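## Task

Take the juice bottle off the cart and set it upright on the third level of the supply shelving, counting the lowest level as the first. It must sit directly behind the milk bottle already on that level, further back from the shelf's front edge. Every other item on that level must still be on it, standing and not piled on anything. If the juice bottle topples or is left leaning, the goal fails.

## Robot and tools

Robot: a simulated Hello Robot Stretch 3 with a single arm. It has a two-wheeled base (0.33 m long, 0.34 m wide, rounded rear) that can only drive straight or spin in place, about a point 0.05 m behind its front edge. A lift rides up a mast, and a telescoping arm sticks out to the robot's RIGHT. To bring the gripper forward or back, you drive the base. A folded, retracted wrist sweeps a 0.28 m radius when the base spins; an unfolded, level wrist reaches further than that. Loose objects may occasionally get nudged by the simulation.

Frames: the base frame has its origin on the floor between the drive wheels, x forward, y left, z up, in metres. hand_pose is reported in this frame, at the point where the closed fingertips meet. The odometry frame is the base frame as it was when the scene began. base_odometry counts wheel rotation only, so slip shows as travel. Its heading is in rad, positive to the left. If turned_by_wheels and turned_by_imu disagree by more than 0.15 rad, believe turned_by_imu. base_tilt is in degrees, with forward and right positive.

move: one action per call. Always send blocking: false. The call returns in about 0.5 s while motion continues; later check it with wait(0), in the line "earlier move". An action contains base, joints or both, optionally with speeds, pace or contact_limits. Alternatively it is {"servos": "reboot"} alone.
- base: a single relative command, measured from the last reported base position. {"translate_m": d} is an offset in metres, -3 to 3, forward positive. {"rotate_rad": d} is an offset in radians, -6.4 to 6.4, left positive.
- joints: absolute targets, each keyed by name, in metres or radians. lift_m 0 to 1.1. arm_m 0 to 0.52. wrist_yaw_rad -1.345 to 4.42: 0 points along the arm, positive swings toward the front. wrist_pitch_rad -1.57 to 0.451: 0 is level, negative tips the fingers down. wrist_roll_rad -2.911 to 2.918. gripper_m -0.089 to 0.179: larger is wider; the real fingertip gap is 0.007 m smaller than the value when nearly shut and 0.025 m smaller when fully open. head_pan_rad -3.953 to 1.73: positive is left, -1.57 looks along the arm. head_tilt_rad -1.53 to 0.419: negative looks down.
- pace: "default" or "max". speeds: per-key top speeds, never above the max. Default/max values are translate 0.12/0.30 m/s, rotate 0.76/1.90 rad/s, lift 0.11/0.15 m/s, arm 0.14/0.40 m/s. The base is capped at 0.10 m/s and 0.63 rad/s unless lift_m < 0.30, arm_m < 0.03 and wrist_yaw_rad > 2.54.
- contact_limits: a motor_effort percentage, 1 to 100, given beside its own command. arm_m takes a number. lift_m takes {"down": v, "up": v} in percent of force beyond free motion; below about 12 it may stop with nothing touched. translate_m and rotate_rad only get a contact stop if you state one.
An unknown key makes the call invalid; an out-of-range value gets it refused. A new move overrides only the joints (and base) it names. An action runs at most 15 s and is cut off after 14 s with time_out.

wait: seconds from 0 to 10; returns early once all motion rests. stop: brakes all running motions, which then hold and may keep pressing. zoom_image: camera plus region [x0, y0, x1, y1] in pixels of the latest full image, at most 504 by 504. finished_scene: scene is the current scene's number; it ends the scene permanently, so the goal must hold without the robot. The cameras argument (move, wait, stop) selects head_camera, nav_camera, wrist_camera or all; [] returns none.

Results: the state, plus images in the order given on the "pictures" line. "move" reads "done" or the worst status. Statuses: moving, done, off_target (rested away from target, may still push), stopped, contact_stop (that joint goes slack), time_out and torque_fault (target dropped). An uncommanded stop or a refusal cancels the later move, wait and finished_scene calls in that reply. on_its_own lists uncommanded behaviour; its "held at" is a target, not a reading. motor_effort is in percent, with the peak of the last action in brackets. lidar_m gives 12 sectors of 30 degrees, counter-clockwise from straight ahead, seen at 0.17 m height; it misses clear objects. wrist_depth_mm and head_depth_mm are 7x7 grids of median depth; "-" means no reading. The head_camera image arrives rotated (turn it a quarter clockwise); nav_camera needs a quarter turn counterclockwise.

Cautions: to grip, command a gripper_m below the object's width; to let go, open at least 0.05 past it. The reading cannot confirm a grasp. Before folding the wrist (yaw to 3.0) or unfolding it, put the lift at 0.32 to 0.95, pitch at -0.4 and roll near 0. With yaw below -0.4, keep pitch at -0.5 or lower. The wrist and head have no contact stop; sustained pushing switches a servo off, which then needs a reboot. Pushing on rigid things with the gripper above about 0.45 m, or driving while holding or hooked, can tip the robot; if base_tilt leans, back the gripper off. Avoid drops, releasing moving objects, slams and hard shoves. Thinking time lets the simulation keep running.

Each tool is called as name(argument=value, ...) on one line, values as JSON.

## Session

move(blocking=false, joints={"head_tilt_rad": -0.1})

Scene clock: 0.50 s.
move: moving
base_odometry: x=+0.000 y=+0.000 heading=+0.000
turned_by_wheels: +0.000
turned_by_imu: +0.000
base_tilt: forward=+1.3 right=-0.1
lidar_m: 2.08 2.07 1.42 1.41 1.63 1.96 1.95 2.18 1.61 1.60 2.06 2.00
head_depth_mm: 2115 2285 2293 2302 2325 2337 1989 / 2091 2343 2303 2351 2372 2266 1991 / 2081 2392 2374 2403 2405 2262 2009 / 2080 2419 2428 2418 2472 2427 2048 / 2061 2489 2271 2235 2393 2381 2063 / 2076 2558 2570 2611 2624 2652 2142 / 2071 2622 2638 2669 2672 2700 2135
base_status: not commanded
joint_positions: lift_m=+0.417 arm_m=+0.000 wrist_yaw_rad=+3.065 wrist_pitch_rad=-0.625 wrist_roll_rad=+0.000 gripper_m=+0.037 head_pan_rad=+0.000 head_tilt_rad=-0.097
joint_status: head_tilt_rad moving
measured_speeds: all 0
motor_effort: left_wheel=+0.5(0.9) right_wheel=-0.4(0.5) lift_m=+24.6(25.0) arm_m=-3.2(3.2) wrist_yaw_rad=-0.4(1.1) wrist_pitch_rad=+2.2(3.0) wrist_roll_rad=-0.3(0.3) gripper_m=-0.2(0.9) head_pan_rad=+0.5(1.7) head_tilt_rad=-1.3(3.5)
hand_pose: x=-0.0065 y=+0.0482 z=+0.3865 quat_wxyz=(+0.243, +0.680, +0.192, +0.664) (m; base frame)
wrist_depth_mm: - - 162 - - - - / 958 961 179 977 970 982 975 / 816 817 208 831 831 832 814 / 702 701 247 708 713 709 709 / 621 626 593 601 592 624 625 / 556 557 129 384 129 563 564 / 501 352 349 355 501 510 508
pictures: head_camera (sideways), nav_camera (sideways), wrist_camera
camera_calibration:
head_camera: T_world_to_cam=[[-0.0441672, 0.0146972, -0.998916, 1.31584], [0.00486286, 0.999883, 0.0144964, -0.0170636], [0.999012, -0.00421733, -0.0442335, 0.00959438], [0, 0, 0, 1]] pos_world=[0.048615, -0.00223706, 1.31509]
nav_camera: T_world_to_cam=[[0.0529523, 0.0461505, 0.99753, -1.25625], [0.0425368, -0.998129, 0.0439203, -0.00847075], [0.997691, 0.040106, -0.0548163, 0.026431], [0, 0, 0, 1]] pos_world=[0.0405115, 0.0484614, 1.25496]
wrist_camera: T_world_to_cam=[[0.999856, -0.0164194, -0.00431548, 0.0128365], [-0.015065, -0.740904, -0.671442, 0.325379], [0.00782732, 0.67141, -0.741045, 0.423054], [0, 0, 0, 1]] pos_world=[-0.0112442, -0.0427573, 0.532031]

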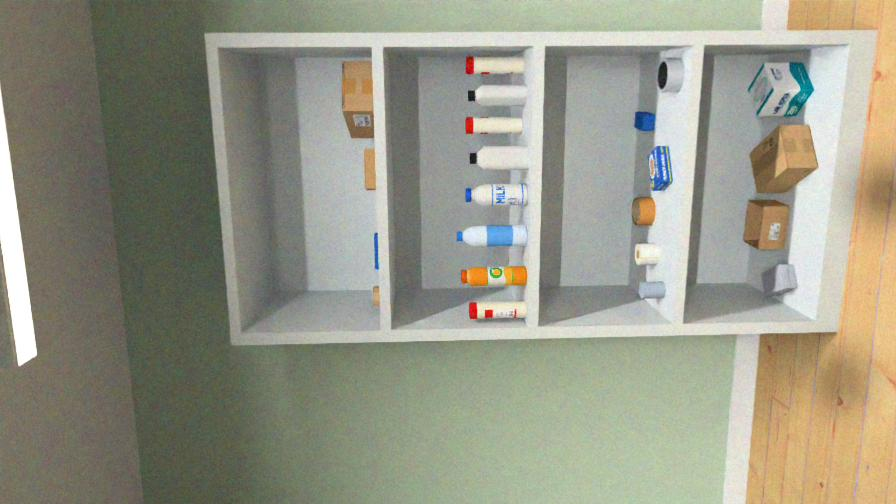

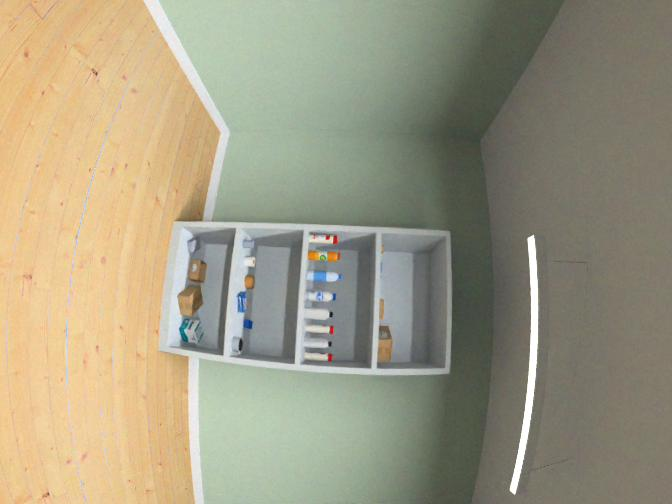

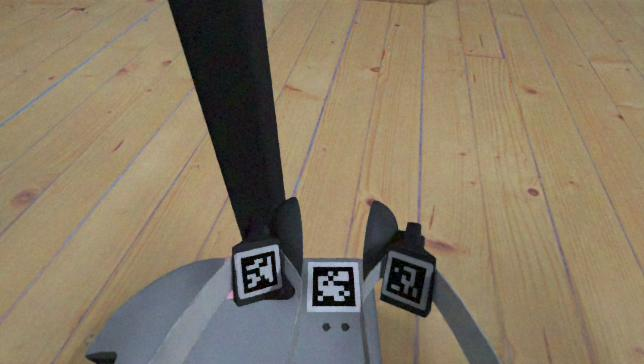

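move(blocking=false, base={"rotate_rad": -0.233}, joints={"head_pan_rad": -1.57, "head_tilt_rad": -0.3}, cameras=[])

wait(seconds=4, cameras=["head_camera","nav_camera"])

move(blocking=false, joints={"head_pan_rad": 0, "head_tilt_rad": -0.1}, cameras=[])

wait(seconds=4, cameras=["head_camera"])

Scene clock: 3.37 s.
earlier move: done
move: moving
base_odometry: x=+0.000 y=+0.000 heading=-0.096
turned_by_wheels: -0.096
turned_by_imu: -0.098
base_tilt: forward=+1.3 right=-0.9
lidar_m: 1.99 2.23 1.75 1.41 1.86 2.31 1.96 2.10 1.62 1.60 2.07 2.51
head_depth_mm: 2202 2261 2358 2425 2205 2078 1603 / 2436 2530 2634 2726 2297 2096 1609 / 2715 2837 2955 3092 3013 2099 1609 / 2701 2820 2976 3078 2999 2105 1625 / 2551 2622 2731 2862 2877 2120 1618 / 2370 2452 2547 2656 2737 2124 1628 / 2265 2332 2375 2502 2576 2133 1632
base_status: rotate_rad moving
joint_positions: lift_m=+0.417 arm_m=+0.000 wrist_yaw_rad=+3.065 wrist_pitch_rad=-0.625 wrist_roll_rad=+0.000 gripper_m=+0.037 head_pan_rad=-0.868 head_tilt_rad=-0.306
joint_status: head_pan_rad moving; head_tilt_rad moving
measured_speeds: translate_m=+0.000 rotate_rad=-0.370 lift_m=+0.000 arm_m=+0.000 wrist_yaw_rad=+0.000 wrist_pitch_rad=+0.000 wrist_roll_rad=+0.000 head_pan_rad=-3.094 head_tilt_rad=+0.000
motor_effort: left_wheel=+11.3(11.5) right_wheel=-10.3(10.7) lift_m=+22.0(22.4) arm_m=-3.7(4.5) wrist_yaw_rad=-0.6(1.0) wrist_pitch_rad=+2.2(3.2) wrist_roll_rad=-0.2(0.3) gripper_m=+0.1(1.2) head_pan_rad=-3.2(7.0) head_tilt_rad=-3.5(4.7)
hand_pose: x=-0.0065 y=+0.0482 z=+0.3865 quat_wxyz=(+0.243, +0.680, +0.192, +0.664) (m; base frame)
wrist_depth_mm: - - 162 - - - - / 942 964 179 972 965 983 969 / 810 823 208 810 816 817 831 / 704 701 246 709 718 715 713 / 617 622 594 597 592 625 624 / 556 552 129 383 129 559 562 / 502 355 347 354 492 504 504
pictures: none
No camera images: "cameras" was empty.

Scene clock: 5.17 s.
earlier move: done
base_odometry: x=+0.000 y=+0.000 heading=-0.233
turned_by_wheels: -0.137
turned_by_imu: -0.140
base_tilt: forward=+1.3 right=-0.2
lidar_m: 1.99 2.11 1.81 1.41 1.72 2.39 1.95 2.02 2.13 1.59 2.06 2.25
head_depth_mm: 1830 1897 1993 2113 2203 2076 1604 / 1812 1894 2000 2089 2158 1987 1616 / 1798 1892 1969 2045 1730 1952 1598 / 1801 1867 1960 2032 1867 1934 1609 / 1790 1861 1954 2064 2137 2116 1608 / 1780 1849 1939 2041 2141 2123 1634 / 1773 1855 1944 2032 2123 2120 1624
base_status: done
joint_positions: lift_m=+0.417 arm_m=+0.000 wrist_yaw_rad=+3.065 wrist_pitch_rad=-0.625 wrist_roll_rad=+0.000 gripper_m=+0.037 head_pan_rad=-1.579 head_tilt_rad=-0.306
joint_status: all done
measured_speeds: translate_m=+0.000 rotate_rad=+0.000 lift_m=+0.000 arm_m=+0.000 wrist_yaw_rad=+0.000 wrist_pitch_rad=+0.000 wrist_roll_rad=+0.000 head_pan_rad=+0.024 head_tilt_rad=+0.000
motor_effort: left_wheel=+7.7(11.5) right_wheel=-7.1(10.7) lift_m=+20.4(22.4) arm_m=-5.2(5.8) wrist_yaw_rad=-0.9(1.2) wrist_pitch_rad=+2.5(3.2) wrist_roll_rad=-0.5(0.7) gripper_m=-0.8(1.3) head_pan_rad=+4.4(7.0) head_tilt_rad=+3.4(4.8)
hand_pose: x=-0.0065 y=+0.0482 z=+0.3865 quat_wxyz=(+0.243, +0.680, +0.192, +0.664) (m; base frame)
wrist_depth_mm: - - 162 - - - - / 951 967 179 945 983 966 992 / 802 819 207 822 814 822 813 / 708 701 246 705 705 716 709 / 614 625 601 591 599 624 621 / 554 561 129 385 128 561 560 / 497 354 346 354 496 502 509
wait: 1.80 of 4 s (the move ended)
pictures: head_camera (sideways), nav_camera (sideways)
camera_calibration:
head_camera: T_world_to_cam=[[0.0166945, 0.24999, -0.968104, 1.2751], [0.999787, -0.0159182, 0.0131303, -0.0213308], [-0.012128, -0.968117, -0.250203, 0.28385], [0, 0, 0, 1]] pos_world=[0.00348162, -0.0443034, 1.30573]
nav_camera: T_world_to_cam=[[0.044028, -0.2588, 0.964927, -1.21349], [-0.998511, -0.0425415, 0.0341505, 0.0106277], [0.0322113, -0.964994, -0.260288, 0.299714], [0, 0, 0, 1]] pos_world=[0.0543852, -0.0243771, 1.24858]

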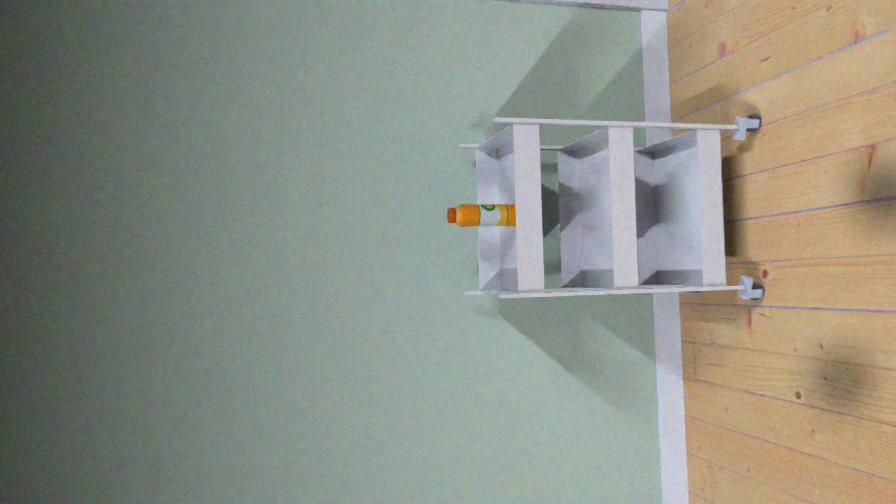

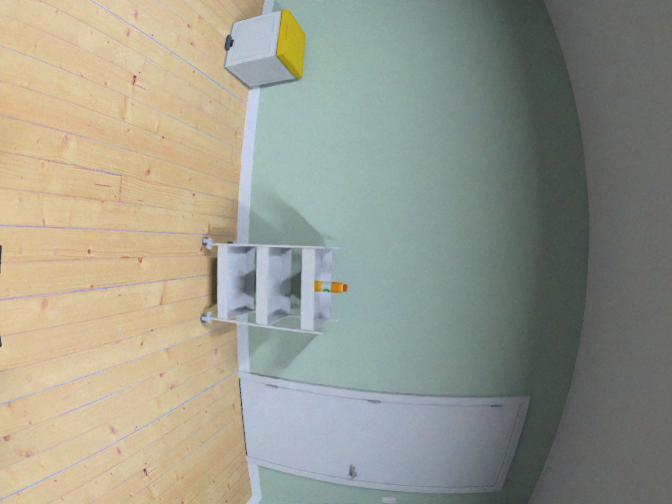

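Scene clock: 5.67 s.
move: moving
base_odometry: x=+0.000 y=+0.000 heading=-0.233
turned_by_wheels: +0.000
turned_by_imu: +0.000
base_tilt: forward=+1.3 right=-0.1
lidar_m: 2.00 2.11 1.81 1.41 1.72 2.39 1.95 2.01 2.13 1.60 2.06 2.25
head_depth_mm: 2015 2046 2051 2092 2087 2110 2081 / 2105 2218 2227 2256 2285 2276 2103 / 2108 2420 2446 2462 2500 2171 2083 / 2110 2609 2660 2695 2746 2269 2121 / 2092 2895 2939 2988 3055 2952 2129 / 2066 2883 2925 2960 2996 2928 2134 / 2085 2649 2643 2676 2717 2681 2143
base_status: not commanded
joint_positions: lift_m=+0.417 arm_m=+0.000 wrist_yaw_rad=+3.065 wrist_pitch_rad=-0.625 wrist_roll_rad=+0.000 gripper_m=+0.037 head_pan_rad=-0.702 head_tilt_rad=-0.100
joint_status: head_pan_rad moving; head_tilt_rad moving
measured_speeds: translate_m=+0.000 rotate_rad=+0.000 lift_m=+0.000 arm_m=+0.000 wrist_yaw_rad=+0.000 wrist_pitch_rad=+0.000 wrist_roll_rad=+0.000 head_pan_rad=+3.094 head_tilt_rad=+0.000
motor_effort: left_wheel=+7.6(8.1) right_wheel=-6.8(7.6) lift_m=+19.8(20.4) arm_m=-5.6(6.3) wrist_yaw_rad=-0.6(1.1) wrist_pitch_rad=+2.8(3.0) wrist_roll_rad=-0.3(0.3) gripper_m=-1.3(1.3) head_pan_rad=+3.1(9.3) head_tilt_rad=+8.5(8.5)
hand_pose: x=-0.0065 y=+0.0482 z=+0.3865 quat_wxyz=(+0.243, +0.680, +0.192, +0.664) (m; base frame)
wrist_depth_mm: - - 162 - - - - / 960 961 179 954 958 966 978 / 813 808 207 814 813 822 825 / 706 701 246 706 714 706 712 / 621 618 595 595 598 625 636 / 555 563 129 382 129 563 556 / 504 353 346 354 496 509 505
pictures: none
No camera images: "cameras" was empty.

Scene clock: 6.40 s.
earlier move: done
base_odometry: x=+0.000 y=+0.000 heading=-0.233
turned_by_wheels: +0.000
turned_by_imu: +0.000
base_tilt: forward=+1.3 right=-0.1
lidar_m: 1.99 2.11 1.81 1.41 1.72 2.39 1.96 2.01 2.13 1.59 2.06 2.26
head_depth_mm: 2099 2412 2403 2423 2452 2488 2081 / 2110 2422 2394 2435 2475 2486 2104 / 2108 2403 2369 2412 2416 2447 1986 / 2099 2386 2363 2415 2428 2278 2006 / 2090 2418 2373 2401 2435 2324 1999 / 2074 2403 2397 2400 2423 2348 2004 / 2081 2407 2130 2181 2218 2193 2003
base_status: not commanded
joint_positions: lift_m=+0.417 arm_m=+0.000 wrist_yaw_rad=+3.065 wrist_pitch_rad=-0.625 wrist_roll_rad=+0.000 gripper_m=+0.037 head_pan_rad=+0.039 head_tilt_rad=-0.100
joint_status: all done
measured_speeds: all 0
motor_effort: left_wheel=+7.4(8.1) right_wheel=-7.1(7.6) lift_m=+19.3(20.4) arm_m=-6.5(6.8) wrist_yaw_rad=-0.8(1.1) wrist_pitch_rad=+2.2(3.2) wrist_roll_rad=+0.0(0.3) gripper_m=+0.6(1.3) head_pan_rad=-2.3(9.3) head_tilt_rad=+6.7(8.5)
hand_pose: x=-0.0065 y=+0.0482 z=+0.3865 quat_wxyz=(+0.243, +0.680, +0.192, +0.664) (m; base frame)
wrist_depth_mm: - - 162 - - - - / 956 972 179 966 973 984 997 / 809 815 207 817 821 810 822 / 707 700 248 702 711 712 703 / 616 621 591 592 593 623 624 / 559 557 129 385 129 558 557 / 506 354 346 352 498 508 503
wait: 0.73 of 4 s (the move ended)
pictures: head_camera (sideways)
camera_calibration:
head_camera: T_world_to_cam=[[-0.0476032, 0.0128626, -0.998784, 1.31562], [-0.033849, 0.999322, 0.0144828, -0.0167808], [0.998293, 0.0344972, -0.0471356, 0.0133734], [0, 0, 0, 1]] pos_world=[0.048709, -0.000614231, 1.31489]

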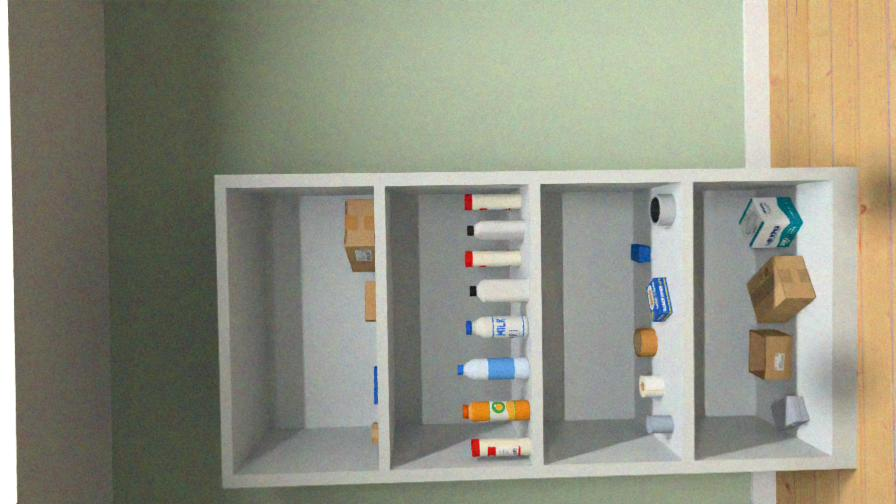

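move(blocking=false, base={"rotate_rad": 0.2513}, joints={"lift_m": 0.9, "head_pan_rad": -1.57, "head_tilt_rad": -0.15}, cameras=[])

wait(seconds=6, cameras=[])

move(blocking=false, base={"translate_m": 1.25}, cameras=[])

wait(seconds=10, cameras=[])

wait(seconds=4.5, cameras=[])

move(blocking=false, base={"translate_m": 0.06}, joints={"wrist_pitch_rad": -0.4, "wrist_yaw_rad": 0, "gripper_m": 0.11}, cameras=[])

wait(seconds=5, cameras=[])

move(blocking=false, base={"rotate_rad": 1.3195}, joints={"lift_m": 0.97, "wrist_pitch_rad": 0}, cameras=[])

wait(seconds=6)

Scene clock: 8.63 s.
move: moving
base_odometry: x=+0.000 y=+0.000 heading=-0.137
turned_by_wheels: +0.095
turned_by_imu: +0.096
base_tilt: forward=+1.8 right=+0.1
lidar_m: 1.99 2.30 1.77 1.41 1.83 2.33 1.95 2.06 1.63 1.60 2.06 2.53
head_depth_mm: 2175 2238 2244 2298 2328 2222 1966 / 2296 2456 2487 2538 2590 2119 1985 / 2279 2731 2811 2853 2879 2515 1992 / 2302 2984 3047 3133 3131 2789 1996 / 2258 2832 2878 2903 2943 2791 2008 / 2267 2614 2634 2677 2685 2657 1995 / 2222 2452 2458 2490 2507 2525 2019
base_status: rotate_rad moving
joint_positions: lift_m=+0.442 arm_m=+0.000 wrist_yaw_rad=+3.065 wrist_pitch_rad=-0.626 wrist_roll_rad=+0.000 gripper_m=+0.037 head_pan_rad=-0.871 head_tilt_rad=-0.140
joint_status: lift_m moving; head_pan_rad moving; head_tilt_rad moving
measured_speeds: translate_m=+0.000 rotate_rad=+0.370 lift_m=+0.097 arm_m=+0.000 wrist_yaw_rad=+0.000 wrist_pitch_rad=+0.000 wrist_roll_rad=+0.000 head_pan_rad=-3.094 head_tilt_rad=-0.024
motor_effort: left_wheel=-11.5(11.5) right_wheel=+11.5(11.5) lift_m=+34.1(37.9) arm_m=-8.1(8.7) wrist_yaw_rad=-0.5(1.1) wrist_pitch_rad=+2.8(3.0) wrist_roll_rad=-0.1(0.4) gripper_m=-0.3(1.2) head_pan_rad=-0.8(6.1) head_tilt_rad=-3.2(7.3)
hand_pose: x=-0.0065 y=+0.0481 z=+0.4116 quat_wxyz=(+0.243, +0.680, +0.192, +0.664) (m; base frame)
wrist_depth_mm: - - 162 - - - - / - - 179 - - - - / 830 854 210 845 857 852 842 / 720 741 247 744 732 736 733 / 643 653 613 617 620 656 658 / 572 588 129 395 129 577 588 / 523 374 373 373 520 529 528
pictures: none
No camera images: "cameras" was empty.

Scene clock: 13.37 s.
earlier move: done
base_odometry: x=+0.000 y=+0.000 heading=+0.018
turned_by_wheels: +0.156
turned_by_imu: +0.157
base_tilt: forward=+1.3 right=-0.2
lidar_m: 2.09 2.05 1.41 1.41 1.64 1.96 1.96 2.21 1.60 1.60 2.06 1.99
head_depth_mm: 1813 1843 1875 1905 1920 1798 1748 / 1857 1897 1931 1977 1980 1806 1799 / 1890 1937 1973 1999 2030 2085 1954 / 1950 1976 2017 2058 2088 2136 1963 / 2002 2026 2073 2101 2147 2181 1970 / 2040 2073 2110 2169 2196 2245 1984 / 2074 2131 2168 2197 2239 2273 1990
base_status: done
joint_positions: lift_m=+0.900 arm_m=+0.000 wrist_yaw_rad=+3.065 wrist_pitch_rad=-0.626 wrist_roll_rad=+0.000 gripper_m=+0.037 head_pan_rad=-1.570 head_tilt_rad=-0.150
joint_status: all done
measured_speeds: all 0
motor_effort: left_wheel=-7.3(11.5) right_wheel=+8.5(11.5) lift_m=+34.7(41.4) arm_m=-12.8(13.3) wrist_yaw_rad=-0.9(1.4) wrist_pitch_rad=+2.5(3.9) wrist_roll_rad=-0.1(0.6) gripper_m=-0.4(1.8) head_pan_rad=+4.6(6.1) head_tilt_rad=-2.6(7.3)
hand_pose: x=-0.0065 y=+0.0481 z=+0.8691 quat_wxyz=(+0.243, +0.680, +0.192, +0.664) (m; base frame)
wrist_depth_mm: - - 162 - - - - / - - 179 - - - - / - - 211 - - - - / - - 247 - - - - / - - 267 - - - - / - - 130 - 129 - - / 940 961 931 924 950 949 938
wait: 4.73 of 6 s (the move ended)
pictures: none
No camera images: "cameras" was empty.

Scene clock: 13.87 s.
move: moving
base_odometry: x=+0.015 y=+0.000 heading=+0.018
turned_by_wheels: +0.000
turned_by_imu: +0.000
base_tilt: forward=+1.6 right=-0.5
lidar_m: 2.07 2.05 1.41 1.41 1.64 1.97 1.97 2.23 1.61 1.61 2.06 1.98
head_depth_mm: 1823 1846 1884 1923 1911 1780 1748 / 1863 1896 1937 1967 1978 1916 1822 / 1907 1941 1959 2020 2042 2093 1952 / 1942 1993 2024 2050 2093 2132 1976 / 1988 2019 2071 2118 2139 2179 1977 / 2036 2086 2127 2165 2200 2236 1980 / 2089 2118 2174 2244 2261 2269 1971
base_status: translate_m moving
joint_positions: lift_m=+0.900 arm_m=+0.000 wrist_yaw_rad=+3.065 wrist_pitch_rad=-0.626 wrist_roll_rad=+0.000 gripper_m=+0.037 head_pan_rad=-1.570 head_tilt_rad=-0.150
joint_status: not commanded
measured_speeds: translate_m=+0.058 rotate_rad=+0.000 lift_m=+0.000 arm_m=+0.000 wrist_yaw_rad=+0.000 wrist_pitch_rad=+0.000 wrist_roll_rad=+0.000 head_pan_rad=+0.000 head_tilt_rad=+0.000
motor_effort: left_wheel=+4.4(5.6) right_wheel=+10.5(11.4) lift_m=+34.4(34.7) arm_m=-13.3(13.9) wrist_yaw_rad=-0.7(1.1) wrist_pitch_rad=+2.3(3.0) wrist_roll_rad=-0.2(0.3) gripper_m=-0.1(1.3) head_pan_rad=+5.0(5.2) head_tilt_rad=-2.6(3.0)
hand_pose: x=-0.0065 y=+0.0481 z=+0.8691 quat_wxyz=(+0.243, +0.680, +0.192, +0.664) (m; base frame)
wrist_depth_mm: - - 162 - - - - / - - 179 - - - - / - - 209 - - - - / - - 247 - - - - / - - 264 - - - - / - - 129 - 129 - - / 949 959 928 942 953 945 964
pictures: none
No camera images: "cameras" was empty.

Scene clock: 23.87 s.
earlier move: moving
base_odometry: x=+1.008 y=+0.018 heading=+0.018
turned_by_wheels: +0.000
turned_by_imu: -0.001
base_tilt: forward=+1.6 right=+0.2
lidar_m: 1.10 1.69 1.50 1.51 1.67 2.23 2.95 2.17 2.05 1.88 1.77 1.08
head_depth_mm: 2007 2062 2078 2109 2171 2197 1947 / 2057 2107 2148 2181 2213 2272 1948 / 2114 2150 2212 2236 2249 2292 1947 / 2152 2210 2249 2267 2332 1951 1957 / 2195 2262 2290 2334 2402 2024 1977 / 2264 2313 2355 2408 2451 2483 1971 / 2288 2378 2405 2470 2486 2543 1962
base_status: translate_m moving
joint_positions: lift_m=+0.900 arm_m=+0.000 wrist_yaw_rad=+3.065 wrist_pitch_rad=-0.626 wrist_roll_rad=+0.000 gripper_m=+0.037 head_pan_rad=-1.570 head_tilt_rad=-0.150
joint_status: not commanded
measured_speeds: translate_m=+0.100 rotate_rad=+0.000 lift_m=+0.000 arm_m=+0.000 wrist_yaw_rad=+0.000 wrist_pitch_rad=+0.000 wrist_roll_rad=+0.000 head_pan_rad=+0.000 head_tilt_rad=+0.000
motor_effort: left_wheel=+1.2(6.1) right_wheel=+10.4(13.1) lift_m=+28.5(34.7) arm_m=-22.9(23.3) wrist_yaw_rad=-0.5(1.5) wrist_pitch_rad=+2.4(3.4) wrist_roll_rad=-0.1(0.4) gripper_m=-0.5(2.0) head_pan_rad=+3.7(5.7) head_tilt_rad=-1.7(3.0)
hand_pose: x=-0.0065 y=+0.0481 z=+0.8691 quat_wxyz=(+0.243, +0.680, +0.192, +0.664) (m; base frame)
wrist_depth_mm: - - 162 - - - - / - - 180 - - - - / - - 210 - - - - / - - 248 - - - - / - - 265 - - - - / - - 129 - 129 - - / 958 962 922 923 941 960 977
wait: 10.00 s; no rest
pictures: none
No camera images: "cameras" was empty.

Scene clock: 27.00 s.
earlier move: done
base_odometry: x=+1.250 y=+0.023 heading=+0.018
turned_by_wheels: +0.000
turned_by_imu: +0.000
base_tilt: forward=+1.4 right=-0.2
lidar_m: 0.86 1.43 1.45 1.45 1.65 2.35 3.19 2.22 2.23 1.92 0.90 0.85
head_depth_mm: 2072 2106 2136 2186 2230 2259 1941 / 2115 2160 2191 2249 2273 2295 1933 / 2159 2202 2241 2294 2337 1963 1951 / 2201 2259 2297 2338 2376 2424 1960 / 2245 2335 2342 2406 2438 2467 1984 / 2316 2341 2433 2469 2522 2547 1969 / 2169 2346 2318 2331 2328 2314 1988
base_status: done
joint_positions: lift_m=+0.900 arm_m=+0.000 wrist_yaw_rad=+3.065 wrist_pitch_rad=-0.626 wrist_roll_rad=+0.000 gripper_m=+0.037 head_pan_rad=-1.570 head_tilt_rad=-0.150
joint_status: not commanded
measured_speeds: all 0
motor_effort: left_wheel=-1.7(6.1) right_wheel=+8.9(13.1) lift_m=+26.5(34.7) arm_m=-24.0(25.5) wrist_yaw_rad=-1.1(1.5) wrist_pitch_rad=+2.8(3.7) wrist_roll_rad=+0.1(0.5) gripper_m=-0.4(2.0) head_pan_rad=+3.8(5.7) head_tilt_rad=-2.3(3.0)
hand_pose: x=-0.0065 y=+0.0481 z=+0.8691 quat_wxyz=(+0.243, +0.680, +0.192, +0.664) (m; base frame)
wrist_depth_mm: - - 162 - - - - / - - 179 - - - - / - - 211 - - - - / - - 247 - - - - / - - 265 - - - - / - - 129 - 129 - - / 947 963 928 925 953 962 959
wait: 3.13 of 4.5 s (the move ended)
pictures: none
No camera images: "cameras" was empty.

Scene clock: 27.50 s.
move: moving
base_odometry: x=+1.265 y=+0.023 heading=+0.018
turned_by_wheels: +0.000
turned_by_imu: +0.000
base_tilt: forward=+1.5 right=-0.2
lidar_m: 0.85 1.41 1.45 1.45 1.64 2.36 3.19 2.23 2.28 1.92 0.88 0.84
head_depth_mm: 2079 2089 2145 2192 2237 2239 1943 / 2100 2158 2192 2228 2272 2013 1949 / 2176 2204 2254 2286 2340 1974 1951 / 2198 2248 2275 2344 2381 2432 1973 / 2262 2318 2337 2412 2437 2491 1971 / 2306 2373 2419 2451 2518 2557 1984 / 2183 2314 2300 2303 2299 2308 1977
base_status: translate_m moving
joint_positions: lift_m=+0.900 arm_m=+0.000 wrist_yaw_rad=+2.737 wrist_pitch_rad=-0.428 wrist_roll_rad=+0.000 gripper_m=+0.073 head_pan_rad=-1.570 head_tilt_rad=-0.150
joint_status: wrist_yaw_rad moving; wrist_pitch_rad moving; gripper_m moving
measured_speeds: translate_m=+0.058 rotate_rad=+0.000 lift_m=+0.000 arm_m=+0.000 wrist_yaw_rad=-1.359 wrist_pitch_rad=+0.096 wrist_roll_rad=+0.000 head_pan_rad=+0.000 head_tilt_rad=+0.000
motor_effort: left_wheel=+5.0(5.7) right_wheel=+11.3(12.2) lift_m=+26.3(26.6) arm_m=-24.0(25.3) wrist_yaw_rad=-3.6(4.1) wrist_pitch_rad=+4.7(5.0) wrist_roll_rad=-0.2(0.2) gripper_m=+79.8(79.8) head_pan_rad=+3.8(5.1) head_tilt_rad=-1.8(2.4)
hand_pose: x=+0.0666 y=+0.0601 z=+0.9103 quat_wxyz=(+0.286, +0.707, +0.009, +0.647) (m; base frame)
wrist_depth_mm: - - - - - - - / 144 - - - - - - / 153 - - - - - - / 166 - - - - - - / 185 207 155 - 151 - - / - 210 137 - 129 - - / - 258 - - - - -
pictures: none
No camera images: "cameras" was empty.

Scene clock: 29.53 s.
earlier move: done
base_odometry: x=+1.310 y=+0.024 heading=+0.018
turned_by_wheels: +0.000
turned_by_imu: -0.001
base_tilt: forward=+1.3 right=-0.2
lidar_m: 0.80 0.82 1.44 1.44 1.63 2.39 3.25 2.25 2.33 1.93 0.85 0.80
head_depth_mm: 2094 2111 2157 2206 2225 2302 1941 / 2128 2162 2217 2264 2283 1954 1959 / 2171 2227 2248 2310 2366 1975 1968 / 2218 2252 2307 2353 2401 2423 1954 / 2267 2329 2382 2411 2474 2489 1955 / 2312 2388 2422 2482 2528 2553 1965 / 2154 2228 2240 2229 2216 2233 1963
base_status: done
joint_positions: lift_m=+0.900 arm_m=+0.000 wrist_yaw_rad=+0.002 wrist_pitch_rad=-0.422 wrist_roll_rad=+0.000 gripper_m=+0.110 head_pan_rad=-1.570 head_tilt_rad=-0.150
joint_status: all done
measured_speeds: all 0
motor_effort: left_wheel=-0.9(5.7) right_wheel=+7.5(12.6) lift_m=+24.8(26.6) arm_m=-24.2(25.3) wrist_yaw_rad=-2.1(5.6) wrist_pitch_rad=+3.9(5.6) wrist_roll_rad=-0.3(0.5) gripper_m=-0.5(79.8) head_pan_rad=+4.6(5.3) head_tilt_rad=-2.1(2.5)
hand_pose: x=-0.0211 y=-0.3689 z=+0.9119 quat_wxyz=(+0.692, +0.149, -0.691, -0.148) (m; base frame)
wrist_depth_mm: - - - - - - - / - - - - - - - / - - - - - - - / - - - - - - - / - - - - - - - / - 126 - - - 127 - / - - - - - - -
wait: 2.03 of 5 s (the move ended)
pictures: none
No camera images: "cameras" was empty.

Scene clock: 30.03 s.
move: moving
base_odometry: x=+1.310 y=+0.024 heading=+0.114
turned_by_wheels: +0.096
turned_by_imu: +0.097
base_tilt: forward=+1.4 right=-0.2
lidar_m: 0.80 1.44 1.43 1.44 1.72 2.50 3.24 2.26 1.93 1.94 0.85 0.80
head_depth_mm: 2075 2107 2147 2175 2237 2009 1917 / 2139 2170 2209 2247 2282 1951 1939 / 2199 2243 2278 2317 2382 2401 1944 / 2257 2305 2346 2406 2453 2472 1951 / 2328 2422 2451 2508 2557 2580 1969 / 2184 2356 2367 2354 2359 2343 1960 / 1959 1933 1947 1945 1940 1966 1910
base_status: rotate_rad moving
joint_positions: lift_m=+0.925 arm_m=+0.000 wrist_yaw_rad=+0.001 wrist_pitch_rad=-0.068 wrist_roll_rad=+0.000 gripper_m=+0.110 head_pan_rad=-1.570 head_tilt_rad=-0.150
joint_status: lift_m moving; wrist_pitch_rad moving
measured_speeds: translate_m=+0.000 rotate_rad=+0.370 lift_m=+0.097 arm_m=+0.000 wrist_yaw_rad=+0.000 wrist_pitch_rad=+0.624 wrist_roll_rad=+0.000 head_pan_rad=+0.000 head_tilt_rad=+0.000
motor_effort: left_wheel=-11.6(11.6) right_wheel=+11.9(12.5) lift_m=+34.1(38.5) arm_m=-24.3(24.7) wrist_yaw_rad=-1.8(1.8) wrist_pitch_rad=+4.8(5.8) wrist_roll_rad=+0.2(0.3) gripper_m=+0.0(1.5) head_pan_rad=+3.9(4.6) head_tilt_rad=-2.1(2.1)
hand_pose: x=-0.0212 y=-0.3990 z=+1.0226 quat_wxyz=(+0.707, +0.025, -0.707, -0.024) (m; base frame)
wrist_depth_mm: - - - - - - - / - - - - - - - / - - - - - - - / - - - - - - - / - - - - - - - / - 125 - - - 127 - / - - - - - - -
pictures: none
No camera images: "cameras" was empty.

Scene clock: 32.73 s.
earlier move: done
base_odometry: x=+1.310 y=+0.024 heading=+1.337
turned_by_wheels: +1.223
turned_by_imu: +1.237
base_tilt: forward=+1.4 right=-0.2
lidar_m: 1.44 1.48 1.62 3.25 3.34 2.26 1.93 1.73 0.85 0.80 0.80 1.50
head_depth_mm: 1068 859 1100 1127 927 802 1151 / 1070 1079 1072 1127 726 733 361 / 1072 1083 1049 1130 941 737 1185 / 1066 1086 1028 1127 949 748 1183 / 1070 1085 1007 1126 732 733 363 / 1066 1087 987 1123 1042 758 1172 / 1063 1078 970 1107 889 728 1086
base_status: done
joint_positions: lift_m=+0.970 arm_m=+0.000 wrist_yaw_rad=+0.001 wrist_pitch_rad=-0.024 wrist_roll_rad=+0.000 gripper_m=+0.110 head_pan_rad=-1.570 head_tilt_rad=-0.150
joint_status: all done
measured_speeds: all 0
motor_effort: left_wheel=-8.0(11.9) right_wheel=+7.7(12.5) lift_m=+34.4(38.5) arm_m=-24.6(25.1) wrist_yaw_rad=-1.5(2.1) wrist_pitch_rad=+5.1(5.8) wrist_roll_rad=-0.2(0.4) gripper_m=-0.3(1.5) head_pan_rad=+4.1(5.4) head_tilt_rad=-2.0(2.5)
hand_pose: x=-0.0212 y=-0.4006 z=+1.0785 quat_wxyz=(+0.707, +0.009, -0.707, -0.008) (m; base frame)
wrist_depth_mm: 460 543 858 848 827 818 - / 474 516 494 511 849 835 - / 494 517 514 503 499 568 - / - 534 535 524 517 569 - / - 513 497 489 488 471 477 / - 125 - - - 124 - / - 106 852 852 883 840 -
wait: 2.70 of 6 s (the move ended)
pictures: head_camera (sideways), nav_camera (sideways), wrist_camera
camera_calibration:
head_camera: T_world_to_cam=[[0.014584, 0.0969996, -0.995178, 1.3105], [0.999888, -0.00481558, 0.0141837, -0.0226878], [-0.00341655, -0.995273, -0.097059, 0.0843993], [0, 0, 0, 1]] pos_world=[0.00386121, -0.0432269, 1.31269]
nav_camera: T_world_to_cam=[[0.0462548, -0.105683, 0.993324, -1.25065], [-0.998092, -0.0456098, 0.0416243, 0.000942859], [0.0409063, -0.993353, -0.107591, 0.100973], [0, 0, 0, 1]] pos_world=[0.0546591, -0.0318276, 1.25312]
wrist_camera: T_world_to_cam=[[-0.998116, -0.0532954, 0.0303938, -0.0713426], [-0.0419136, 0.230547, -0.972158, 1.17025], [0.0448044, -0.971601, -0.232346, 0.0313137], [0, 0, 0, 1]] pos_world=[-0.0235616, -0.243176, 1.14712]

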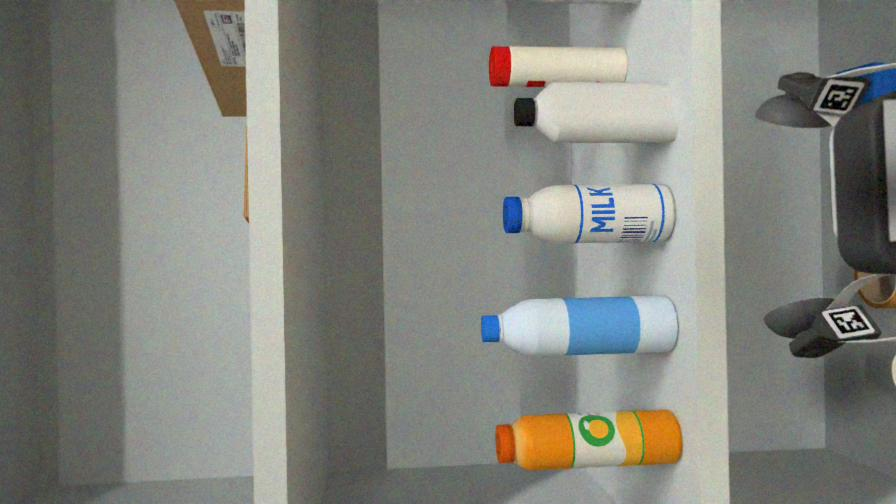

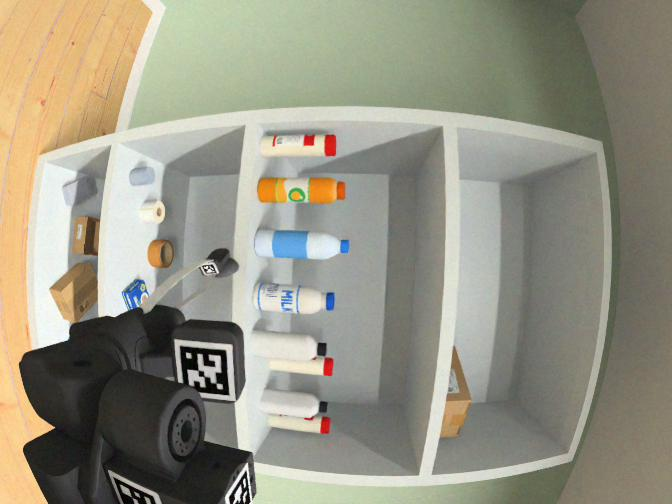

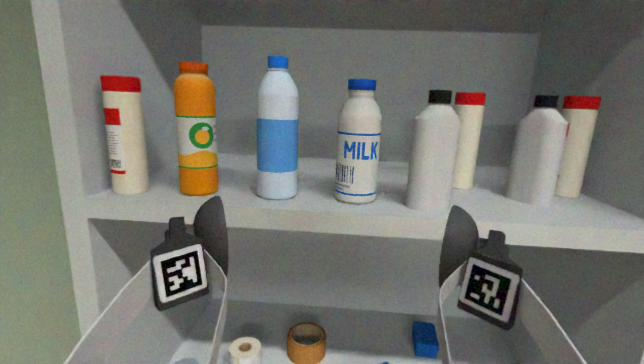

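move(blocking=false, base={"rotate_rad": 0.016}, cameras=[])

wait(seconds=2, cameras=[])

move(blocking=false, base={"translate_m": -0.034}, cameras=[])

wait(seconds=3, cameras=["head_camera","wrist_camera"])

Scene clock: 33.80 s.
move: moving
base_odometry: x=+1.310 y=+0.024 heading=+1.353
turned_by_wheels: +0.016
turned_by_imu: +0.016
base_tilt: forward=+1.3 right=-0.4
lidar_m: 1.43 1.49 1.62 3.24 3.28 2.26 1.94 1.71 0.85 0.80 0.80 1.49
head_depth_mm: 1062 1072 1098 1121 870 755 1160 / 1063 1085 1075 1120 724 720 361 / 1068 1079 1051 1126 737 729 1180 / 1072 1087 1027 1129 1031 762 1178 / 1067 1086 1008 1124 735 735 363 / 1073 1091 988 1130 955 740 1173 / 1024 1084 952 1062 931 775 1033
base_status: rotate_rad moving
joint_positions: lift_m=+0.970 arm_m=+0.000 wrist_yaw_rad=+0.001 wrist_pitch_rad=-0.024 wrist_roll_rad=+0.000 gripper_m=+0.110 head_pan_rad=-1.570 head_tilt_rad=-0.150
joint_status: not commanded
measured_speeds: all 0
motor_effort: left_wheel=-8.5(10.6) right_wheel=+9.2(11.4) lift_m=+33.7(34.1) arm_m=-24.2(24.8) wrist_yaw_rad=-1.1(2.1) wrist_pitch_rad=+4.7(5.1) wrist_roll_rad=-0.3(0.4) gripper_m=-0.4(0.9) head_pan_rad=+4.4(5.0) head_tilt_rad=-1.9(2.3)
hand_pose: x=-0.0212 y=-0.4006 z=+1.0785 quat_wxyz=(+0.707, +0.009, -0.707, -0.008) (m; base frame)
wrist_depth_mm: 459 558 853 846 819 816 - / 475 506 500 502 852 833 - / - 513 516 500 488 607 521 / - 530 537 533 505 580 547 / - 519 502 492 483 468 476 / - 125 - - - 124 - / - 97 856 890 876 838 -
pictures: none
No camera images: "cameras" was empty.

Scene clock: 33.87 s.
earlier move: done
base_odometry: x=+1.310 y=+0.024 heading=+1.353
turned_by_wheels: +0.000
turned_by_imu: +0.000
base_tilt: forward=+1.3 right=-0.2
lidar_m: 1.43 1.49 1.62 3.23 3.30 2.25 1.93 1.71 0.85 0.80 0.80 1.49
head_depth_mm: 1064 1074 1100 1117 873 753 1157 / 1066 1078 1073 1123 723 722 361 / 1065 1084 1052 1123 736 733 1186 / 1073 1086 1029 1126 1033 762 1186 / 1066 1087 1009 1125 733 736 364 / 1072 1092 989 1132 959 742 1177 / 1027 1085 954 1059 932 778 1039
base_status: done
joint_positions: lift_m=+0.970 arm_m=+0.000 wrist_yaw_rad=+0.001 wrist_pitch_rad=-0.024 wrist_roll_rad=+0.000 gripper_m=+0.110 head_pan_rad=-1.570 head_tilt_rad=-0.150
joint_status: not commanded
measured_speeds: all 0
motor_effort: left_wheel=-8.6(10.6) right_wheel=+8.4(11.4) lift_m=+33.8(34.1) arm_m=-24.5(24.8) wrist_yaw_rad=-1.4(2.1) wrist_pitch_rad=+4.8(5.2) wrist_roll_rad=-0.3(0.4) gripper_m=-1.0(1.0) head_pan_rad=+4.4(5.0) head_tilt_rad=-2.0(2.3)
hand_pose: x=-0.0212 y=-0.4006 z=+1.0785 quat_wxyz=(+0.707, +0.009, -0.707, -0.008) (m; base frame)
wrist_depth_mm: 465 554 848 841 820 811 - / 483 511 500 504 843 838 - / - 517 519 502 486 612 524 / - 528 530 533 510 586 549 / - 522 499 496 485 472 474 / - 125 - - - 124 - / - 97 838 894 880 826 -
wait: 0.07 of 2 s (the move ended)
pictures: none
No camera images: "cameras" was empty.

Scene clock: 34.37 s.
move: moving
base_odometry: x=+1.306 y=+0.009 heading=+1.352
turned_by_wheels: +0.000
turned_by_imu: +0.000
base_tilt: forward=+1.3 right=+0.2
lidar_m: 1.45 1.50 1.64 3.24 3.28 2.25 1.92 1.71 0.85 0.80 0.81 1.51
head_depth_mm: 1064 854 1100 1119 927 755 1154 / 1065 1079 1076 1120 725 721 361 / 1066 1080 1055 1127 938 737 1189 / 1069 1084 1028 1129 948 744 1174 / 1071 1084 1010 1122 731 736 363 / 1068 1089 993 1127 1040 771 1173 / 1072 1087 970 1103 737 729 1067
base_status: translate_m moving
joint_positions: lift_m=+0.970 arm_m=+0.000 wrist_yaw_rad=+0.001 wrist_pitch_rad=-0.024 wrist_roll_rad=+0.000 gripper_m=+0.110 head_pan_rad=-1.570 head_tilt_rad=-0.150
joint_status: not commanded
measured_speeds: translate_m=-0.058 rotate_rad=+0.000 lift_m=+0.000 arm_m=+0.000 wrist_yaw_rad=+0.000 wrist_pitch_rad=+0.000 wrist_roll_rad=+0.000 head_pan_rad=+0.000 head_tilt_rad=+0.000
motor_effort: left_wheel=-10.3(11.0) right_wheel=-3.9(6.8) lift_m=+33.5(33.8) arm_m=-23.9(24.5) wrist_yaw_rad=-1.3(2.0) wrist_pitch_rad=+4.9(5.2) wrist_roll_rad=-0.3(0.3) gripper_m=-0.6(1.0) head_pan_rad=+4.5(5.1) head_tilt_rad=-1.7(2.4)
hand_pose: x=-0.0212 y=-0.4006 z=+1.0785 quat_wxyz=(+0.707, +0.009, -0.707, -0.008) (m; base frame)
wrist_depth_mm: 476 542 858 841 840 811 - / 478 521 501 511 846 838 - / 506 518 514 502 494 611 - / - 536 543 538 513 564 - / - 514 501 490 479 468 465 / - 125 - - - 124 - / - 106 854 883 865 838 -
pictures: none
No camera images: "cameras" was empty.

Scene clock: 35.23 s.
earlier move: done
base_odometry: x=+1.302 y=-0.009 heading=+1.352
turned_by_wheels: +0.000
turned_by_imu: +0.000
base_tilt: forward=+1.3 right=-0.2
lidar_m: 1.47 1.52 1.65 3.23 3.25 2.23 1.89 1.70 0.84 0.79 0.82 1.53
head_depth_mm: 1064 799 1097 1119 933 753 1150 / 1062 1076 1076 1119 731 720 361 / 1064 1079 1050 1123 1020 743 1187 / 1063 1086 1028 1126 735 733 1182 / 1072 1086 1010 1123 739 733 364 / 1068 1095 994 1128 1044 769 1167 / 1072 1089 972 1120 731 731 1083
base_status: done
joint_positions: lift_m=+0.970 arm_m=+0.000 wrist_yaw_rad=+0.001 wrist_pitch_rad=-0.024 wrist_roll_rad=+0.000 gripper_m=+0.110 head_pan_rad=-1.570 head_tilt_rad=-0.150
joint_status: not commanded
measured_speeds: all 0
motor_effort: left_wheel=-8.5(11.0) right_wheel=+0.8(6.8) lift_m=+33.2(33.8) arm_m=-23.7(24.8) wrist_yaw_rad=-2.1(2.1) wrist_pitch_rad=+5.2(5.7) wrist_roll_rad=-0.1(0.3) gripper_m=-0.1(1.8) head_pan_rad=+3.9(5.1) head_tilt_rad=-2.1(2.4)
hand_pose: x=-0.0212 y=-0.4006 z=+1.0785 quat_wxyz=(+0.707, +0.009, -0.707, -0.008) (m; base frame)
wrist_depth_mm: 476 576 843 849 823 816 - / 482 507 503 849 855 829 - / 517 518 521 505 493 562 - / 537 535 540 530 544 568 - / - 514 497 493 483 468 467 / - 125 - - - 124 - / - 106 838 867 869 798 -
wait: 0.87 of 3 s (the move ended)
pictures: head_camera (sideways), wrist_camera
camera_calibration:
head_camera: T_world_to_cam=[[0.014584, 0.0969996, -0.995178, 1.3105], [0.999888, -0.00481558, 0.0141837, -0.0226878], [-0.00341655, -0.995273, -0.097059, 0.0843993], [0, 0, 0, 1]] pos_world=[0.00386121, -0.0432269, 1.31269]
wrist_camera: T_world_to_cam=[[-0.998116, -0.0532954, 0.0303938, -0.0713426], [-0.0419136, 0.230547, -0.972158, 1.17025], [0.0448044, -0.971601, -0.232346, 0.0313137], [0, 0, 0, 1]] pos_world=[-0.0235616, -0.243176, 1.14712]

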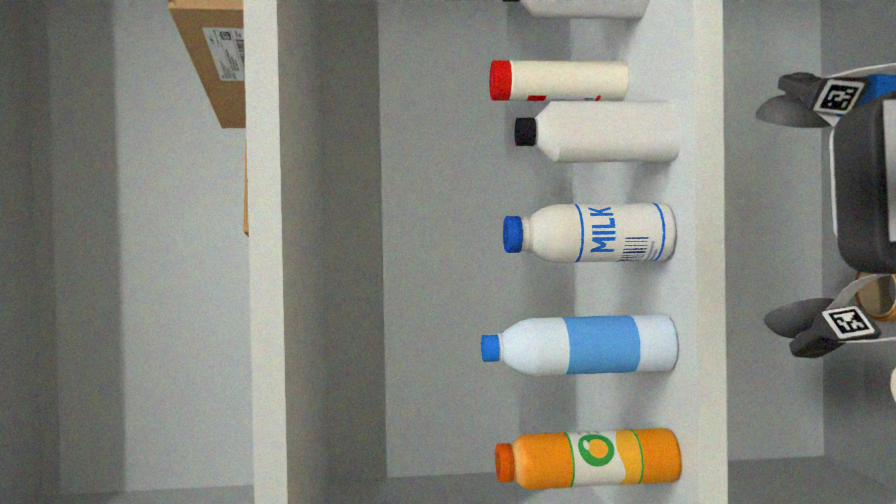

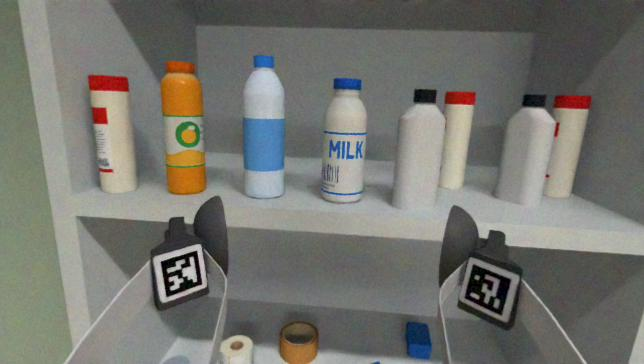

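move(blocking=false, joints={"arm_m": 0.25}, cameras=[])

wait(seconds=5, cameras=["wrist_camera","head_camera"])

Scene clock: 36.17 s.
move: moving
base_odometry: x=+1.302 y=-0.009 heading=+1.352
turned_by_wheels: +0.000
turned_by_imu: +0.000
base_tilt: forward=+1.2 right=-0.1
lidar_m: 1.47 1.52 1.65 3.25 3.24 2.24 1.90 1.71 0.83 0.79 0.82 1.53
head_depth_mm: 1066 801 1099 1117 931 752 1158 / 1058 1074 1079 1121 729 719 375 / 1066 1073 1056 1123 1021 742 1179 / 1065 1085 1031 1124 734 735 1184 / 1070 1089 1012 1125 742 733 1029 / 1067 1090 993 1133 1045 769 1171 / 1069 1091 972 1125 729 733 1088
base_status: not commanded
joint_positions: lift_m=+0.970 arm_m=+0.018 wrist_yaw_rad=+0.001 wrist_pitch_rad=-0.024 wrist_roll_rad=+0.000 gripper_m=+0.110 head_pan_rad=-1.570 head_tilt_rad=-0.150
joint_status: arm_m moving
measured_speeds: translate_m=+0.000 rotate_rad=+0.000 lift_m=+0.000 arm_m=+0.068 wrist_yaw_rad=+0.000 wrist_pitch_rad=+0.000 wrist_roll_rad=+0.000 head_pan_rad=+0.000 head_tilt_rad=+0.000
motor_effort: left_wheel=-7.9(8.5) right_wheel=+1.7(1.9) lift_m=+32.7(33.1) arm_m=+24.2(25.9) wrist_yaw_rad=-1.3(1.8) wrist_pitch_rad=+5.0(5.2) wrist_roll_rad=-0.1(0.3) gripper_m=-0.6(1.1) head_pan_rad=+3.0(4.4) head_tilt_rad=-1.9(2.1)
hand_pose: x=-0.0212 y=-0.4182 z=+1.0785 quat_wxyz=(+0.707, +0.009, -0.707, -0.008) (m; base frame)
wrist_depth_mm: 472 580 845 831 811 798 - / 481 491 490 850 840 808 - / 483 505 495 482 480 600 - / 536 521 525 531 496 560 - / 544 499 482 474 466 458 453 / - 125 - - 147 124 - / - 105 875 859 859 797 -
pictures: none
No camera images: "cameras" was empty.

Scene clock: 38.73 s.
earlier move: done
base_odometry: x=+1.302 y=-0.009 heading=+1.352
turned_by_wheels: +0.000
turned_by_imu: -0.001
base_tilt: forward=+1.3 right=-0.1
lidar_m: 1.47 1.52 1.65 3.24 3.24 2.24 1.90 1.71 0.84 0.80 0.82 1.52
head_depth_mm: 1059 803 1101 1120 870 298 1066 / 1061 1076 1079 1120 720 337 318 / 1064 1081 1058 1125 938 343 349 / 1065 1087 1034 1127 729 432 1075 / 1068 1086 1016 1126 735 733 1161 / 1068 1089 990 1135 1042 770 1171 / 1065 1089 973 1121 730 731 1081
base_status: not commanded
joint_positions: lift_m=+0.970 arm_m=+0.250 wrist_yaw_rad=+0.001 wrist_pitch_rad=-0.024 wrist_roll_rad=+0.000 gripper_m=+0.110 head_pan_rad=-1.570 head_tilt_rad=-0.150
joint_status: all done
measured_speeds: all 0
motor_effort: left_wheel=-8.1(8.6) right_wheel=+1.4(2.1) lift_m=+31.7(33.1) arm_m=+24.3(27.2) wrist_yaw_rad=-1.6(2.1) wrist_pitch_rad=+5.4(5.4) wrist_roll_rad=-0.3(0.4) gripper_m=+0.5(1.3) head_pan_rad=+4.2(5.7) head_tilt_rad=-1.9(2.4)
hand_pose: x=-0.0212 y=-0.6506 z=+1.0785 quat_wxyz=(+0.707, +0.009, -0.707, -0.008) (m; base frame)
wrist_depth_mm: 452 568 627 613 601 592 573 / 275 541 643 624 617 601 602 / 279 552 286 258 638 243 611 / 285 486 298 267 600 248 573 / 297 333 345 279 358 258 357 / 280 126 274 280 282 128 311 / 269 257 254 249 244 237 241
wait: 2.57 of 5 s (the move ended)
pictures: head_camera (sideways), wrist_camera
camera_calibration:
head_camera: T_world_to_cam=[[0.014584, 0.0969996, -0.995178, 1.3105], [0.999888, -0.00481558, 0.0141837, -0.0226878], [-0.00341655, -0.995273, -0.097059, 0.0843993], [0, 0, 0, 1]] pos_world=[0.00386121, -0.0432269, 1.31269]
wrist_camera: T_world_to_cam=[[-0.998116, -0.0532954, 0.0303938, -0.0846664], [-0.0419136, 0.230547, -0.972158, 1.22789], [0.0448044, -0.971601, -0.232346, -0.211586], [0, 0, 0, 1]] pos_world=[-0.0235616, -0.493176, 1.14712]

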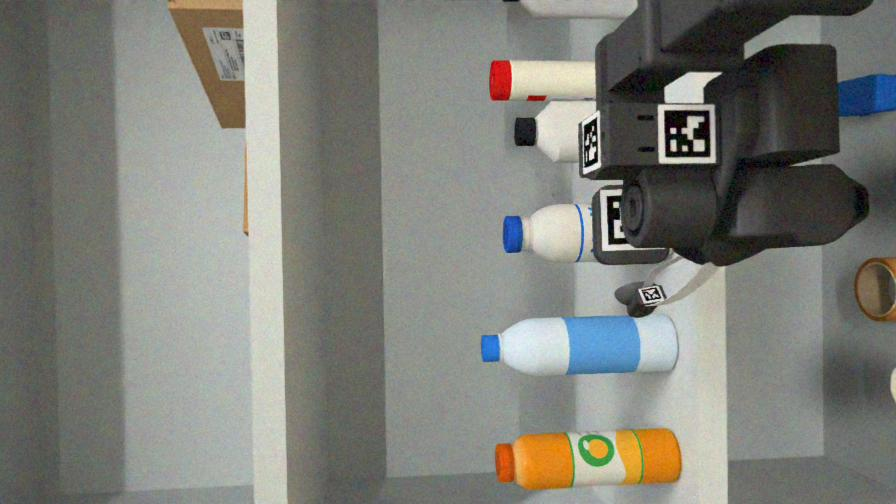

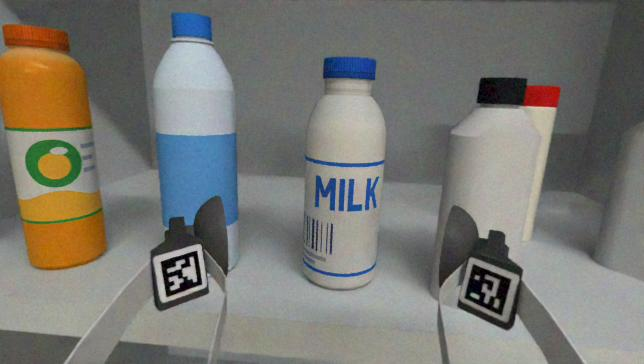

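move(blocking=false, base={"translate_m": -0.004}, joints={"gripper_m": 0.102}, cameras=[])

wait(seconds=2, cameras=[])

move(blocking=false, joints={"arm_m": 0.34}, speeds={"arm_m": 0.06}, cameras=[])

wait(seconds=4, cameras=["wrist_camera"])

Scene clock: 39.87 s.
move: moving
base_odometry: x=+1.301 y=-0.013 heading=+1.352
turned_by_wheels: +0.000
turned_by_imu: +0.000
base_tilt: forward=+1.3 right=-0.3
lidar_m: 1.47 1.53 1.66 3.25 3.22 2.23 1.89 1.71 0.83 0.79 0.82 1.53
head_depth_mm: 1058 792 1095 1115 863 298 1065 / 1066 1077 1081 1118 721 338 318 / 1062 1076 1057 1124 733 344 349 / 1064 1086 1036 1125 731 433 1075 / 1064 1085 1015 1123 744 732 1164 / 1070 1091 994 1129 1041 768 1170 / 1072 1090 976 1122 729 733 1086
base_status: translate_m moving
joint_positions: lift_m=+0.970 arm_m=+0.250 wrist_yaw_rad=+0.001 wrist_pitch_rad=-0.024 wrist_roll_rad=+0.000 gripper_m=+0.102 head_pan_rad=-1.570 head_tilt_rad=-0.150
joint_status: gripper_m moving
measured_speeds: all 0
motor_effort: left_wheel=-6.9(10.3) right_wheel=-0.5(4.1) lift_m=+31.1(31.5) arm_m=+24.2(25.7) wrist_yaw_rad=-1.3(1.9) wrist_pitch_rad=+5.2(5.2) wrist_roll_rad=-0.6(0.6) gripper_m=+0.3(42.4) head_pan_rad=+3.7(5.0) head_tilt_rad=-2.0(2.1)
hand_pose: x=-0.0212 y=-0.6506 z=+1.0785 quat_wxyz=(+0.707, +0.009, -0.707, -0.008) (m; base frame)
wrist_depth_mm: 451 574 620 618 596 589 578 / 278 265 646 264 623 602 595 / 287 272 296 257 635 243 615 / 286 491 302 265 537 250 571 / 296 358 347 277 357 262 353 / 281 126 262 279 282 129 312 / 270 255 254 250 244 237 241
pictures: none
No camera images: "cameras" was empty.

Scene clock: 40.03 s.
earlier move: done
base_odometry: x=+1.301 y=-0.013 heading=+1.352
turned_by_wheels: +0.000
turned_by_imu: +0.000
base_tilt: forward=+1.4 right=-0.2
lidar_m: 1.48 1.53 1.66 3.24 3.23 2.23 1.90 1.71 0.83 0.79 0.82 1.53
head_depth_mm: 1055 794 1095 1120 867 298 1066 / 1061 1077 1078 1124 720 337 318 / 1064 1081 1059 1121 730 344 349 / 1062 1086 1035 1125 729 434 1075 / 1072 1087 1010 1127 743 731 1171 / 1071 1092 992 1132 1045 769 1168 / 1068 1088 974 1122 731 733 1085
base_status: done
joint_positions: lift_m=+0.970 arm_m=+0.250 wrist_yaw_rad=+0.001 wrist_pitch_rad=-0.024 wrist_roll_rad=+0.000 gripper_m=+0.102 head_pan_rad=-1.570 head_tilt_rad=-0.150
joint_status: all done
measured_speeds: all 0
motor_effort: left_wheel=-6.5(10.3) right_wheel=-0.6(4.1) lift_m=+31.0(31.5) arm_m=+24.8(25.7) wrist_yaw_rad=-1.3(1.9) wrist_pitch_rad=+4.5(5.5) wrist_roll_rad=+0.0(0.6) gripper_m=-0.8(42.4) head_pan_rad=+3.8(5.0) head_tilt_rad=-1.8(2.1)
hand_pose: x=-0.0212 y=-0.6506 z=+1.0785 quat_wxyz=(+0.707, +0.009, -0.707, -0.008) (m; base frame)
wrist_depth_mm: 457 578 628 615 607 584 579 / 276 265 645 264 621 597 598 / 288 273 298 257 643 243 610 / 286 491 301 266 537 249 574 / 296 357 347 275 359 262 352 / 279 126 261 280 280 129 310 / 269 256 254 250 243 236 240
wait: 0.17 of 2 s (the move ended)
pictures: none
No camera images: "cameras" was empty.

Scene clock: 40.53 s.
move: moving
base_odometry: x=+1.301 y=-0.013 heading=+1.352
turned_by_wheels: +0.000
turned_by_imu: +0.000
base_tilt: forward=+1.4 right=-0.1
lidar_m: 1.47 1.53 1.65 3.25 3.24 2.23 1.90 1.71 0.83 0.79 0.82 1.53
head_depth_mm: 1063 789 1095 1113 823 307 1106 / 1059 1074 1081 1120 718 353 1009 / 1066 1076 1057 1124 454 360 1037 / 1065 1082 1035 1123 730 449 1116 / 1067 1087 1011 1123 742 730 1168 / 1069 1086 992 1126 1046 772 1168 / 1070 1088 971 1123 729 731 1085
base_status: not commanded
joint_positions: lift_m=+0.970 arm_m=+0.267 wrist_yaw_rad=+0.001 wrist_pitch_rad=-0.024 wrist_roll_rad=+0.000 gripper_m=+0.102 head_pan_rad=-1.570 head_tilt_rad=-0.150
joint_status: arm_m moving
measured_speeds: translate_m=+0.000 rotate_rad=+0.000 lift_m=+0.000 arm_m=+0.060 wrist_yaw_rad=+0.000 wrist_pitch_rad=+0.000 wrist_roll_rad=+0.000 head_pan_rad=+0.000 head_tilt_rad=+0.000
motor_effort: left_wheel=-6.5(6.7) right_wheel=-1.2(1.2) lift_m=+30.8(31.2) arm_m=+25.3(26.8) wrist_yaw_rad=-1.2(1.8) wrist_pitch_rad=+4.9(5.4) wrist_roll_rad=-0.1(0.3) gripper_m=-0.4(1.4) head_pan_rad=+3.4(4.9) head_tilt_rad=-1.6(2.1)
hand_pose: x=-0.0212 y=-0.6679 z=+1.0785 quat_wxyz=(+0.707, +0.009, -0.707, -0.008) (m; base frame)
wrist_depth_mm: 474 564 612 602 589 575 564 / 275 253 626 247 603 582 581 / 278 252 650 241 624 228 604 / 281 266 511 250 603 232 614 / 286 380 346 258 281 241 375 / 281 126 261 266 280 129 309 / 249 240 239 235 234 223 242
pictures: none
No camera images: "cameras" was empty.

Scene clock: 42.23 s.
earlier move: done
base_odometry: x=+1.301 y=-0.013 heading=+1.352
turned_by_wheels: +0.000
turned_by_imu: +0.000
base_tilt: forward=+1.3 right=-0.3
lidar_m: 1.47 1.53 1.66 3.24 3.24 2.23 1.89 1.71 0.83 0.79 0.82 1.53
head_depth_mm: 1058 790 1097 1115 823 312 1111 / 1062 1079 1076 1121 470 429 1157 / 1065 1080 1053 1130 433 436 1162 / 1067 1082 1033 1127 730 695 1161 / 1067 1082 1014 1123 744 736 1176 / 1067 1088 992 1129 1039 769 1167 / 1069 1083 975 1118 731 730 1081
base_status: not commanded
joint_positions: lift_m=+0.970 arm_m=+0.340 wrist_yaw_rad=+0.001 wrist_pitch_rad=-0.024 wrist_roll_rad=+0.000 gripper_m=+0.102 head_pan_rad=-1.570 head_tilt_rad=-0.150
joint_status: all done
measured_speeds: all 0
motor_effort: left_wheel=-6.6(6.9) right_wheel=-0.1(1.2) lift_m=+30.3(31.2) arm_m=+24.1(26.8) wrist_yaw_rad=-1.5(2.1) wrist_pitch_rad=+5.1(5.4) wrist_roll_rad=-0.1(0.3) gripper_m=-0.7(1.4) head_pan_rad=+4.7(5.0) head_tilt_rad=-1.9(2.1)
hand_pose: x=-0.0212 y=-0.7406 z=+1.0785 quat_wxyz=(+0.707, +0.009, -0.707, -0.008) (m; base frame)
wrist_depth_mm: 437 551 544 527 525 511 502 / 174 178 562 173 536 529 159 / 181 182 578 169 550 170 156 / 431 186 595 172 574 158 153 / 351 190 155 178 184 158 167 / 276 127 260 186 196 129 278 / - 206 217 195 232 174 221
wait: 1.70 of 4 s (the move ended)
pictures: wrist_camera
camera_calibration:
wrist_camera: T_world_to_cam=[[-0.998116, -0.0532954, 0.0303938, -0.089463], [-0.0419136, 0.230547, -0.972158, 1.24864], [0.0448044, -0.971601, -0.232346, -0.29903], [0, 0, 0, 1]] pos_world=[-0.0235616, -0.583176, 1.14712]

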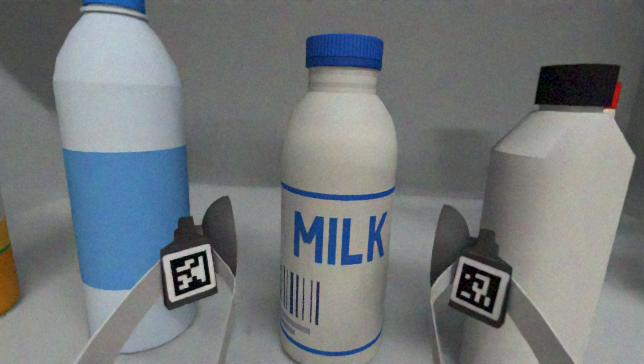

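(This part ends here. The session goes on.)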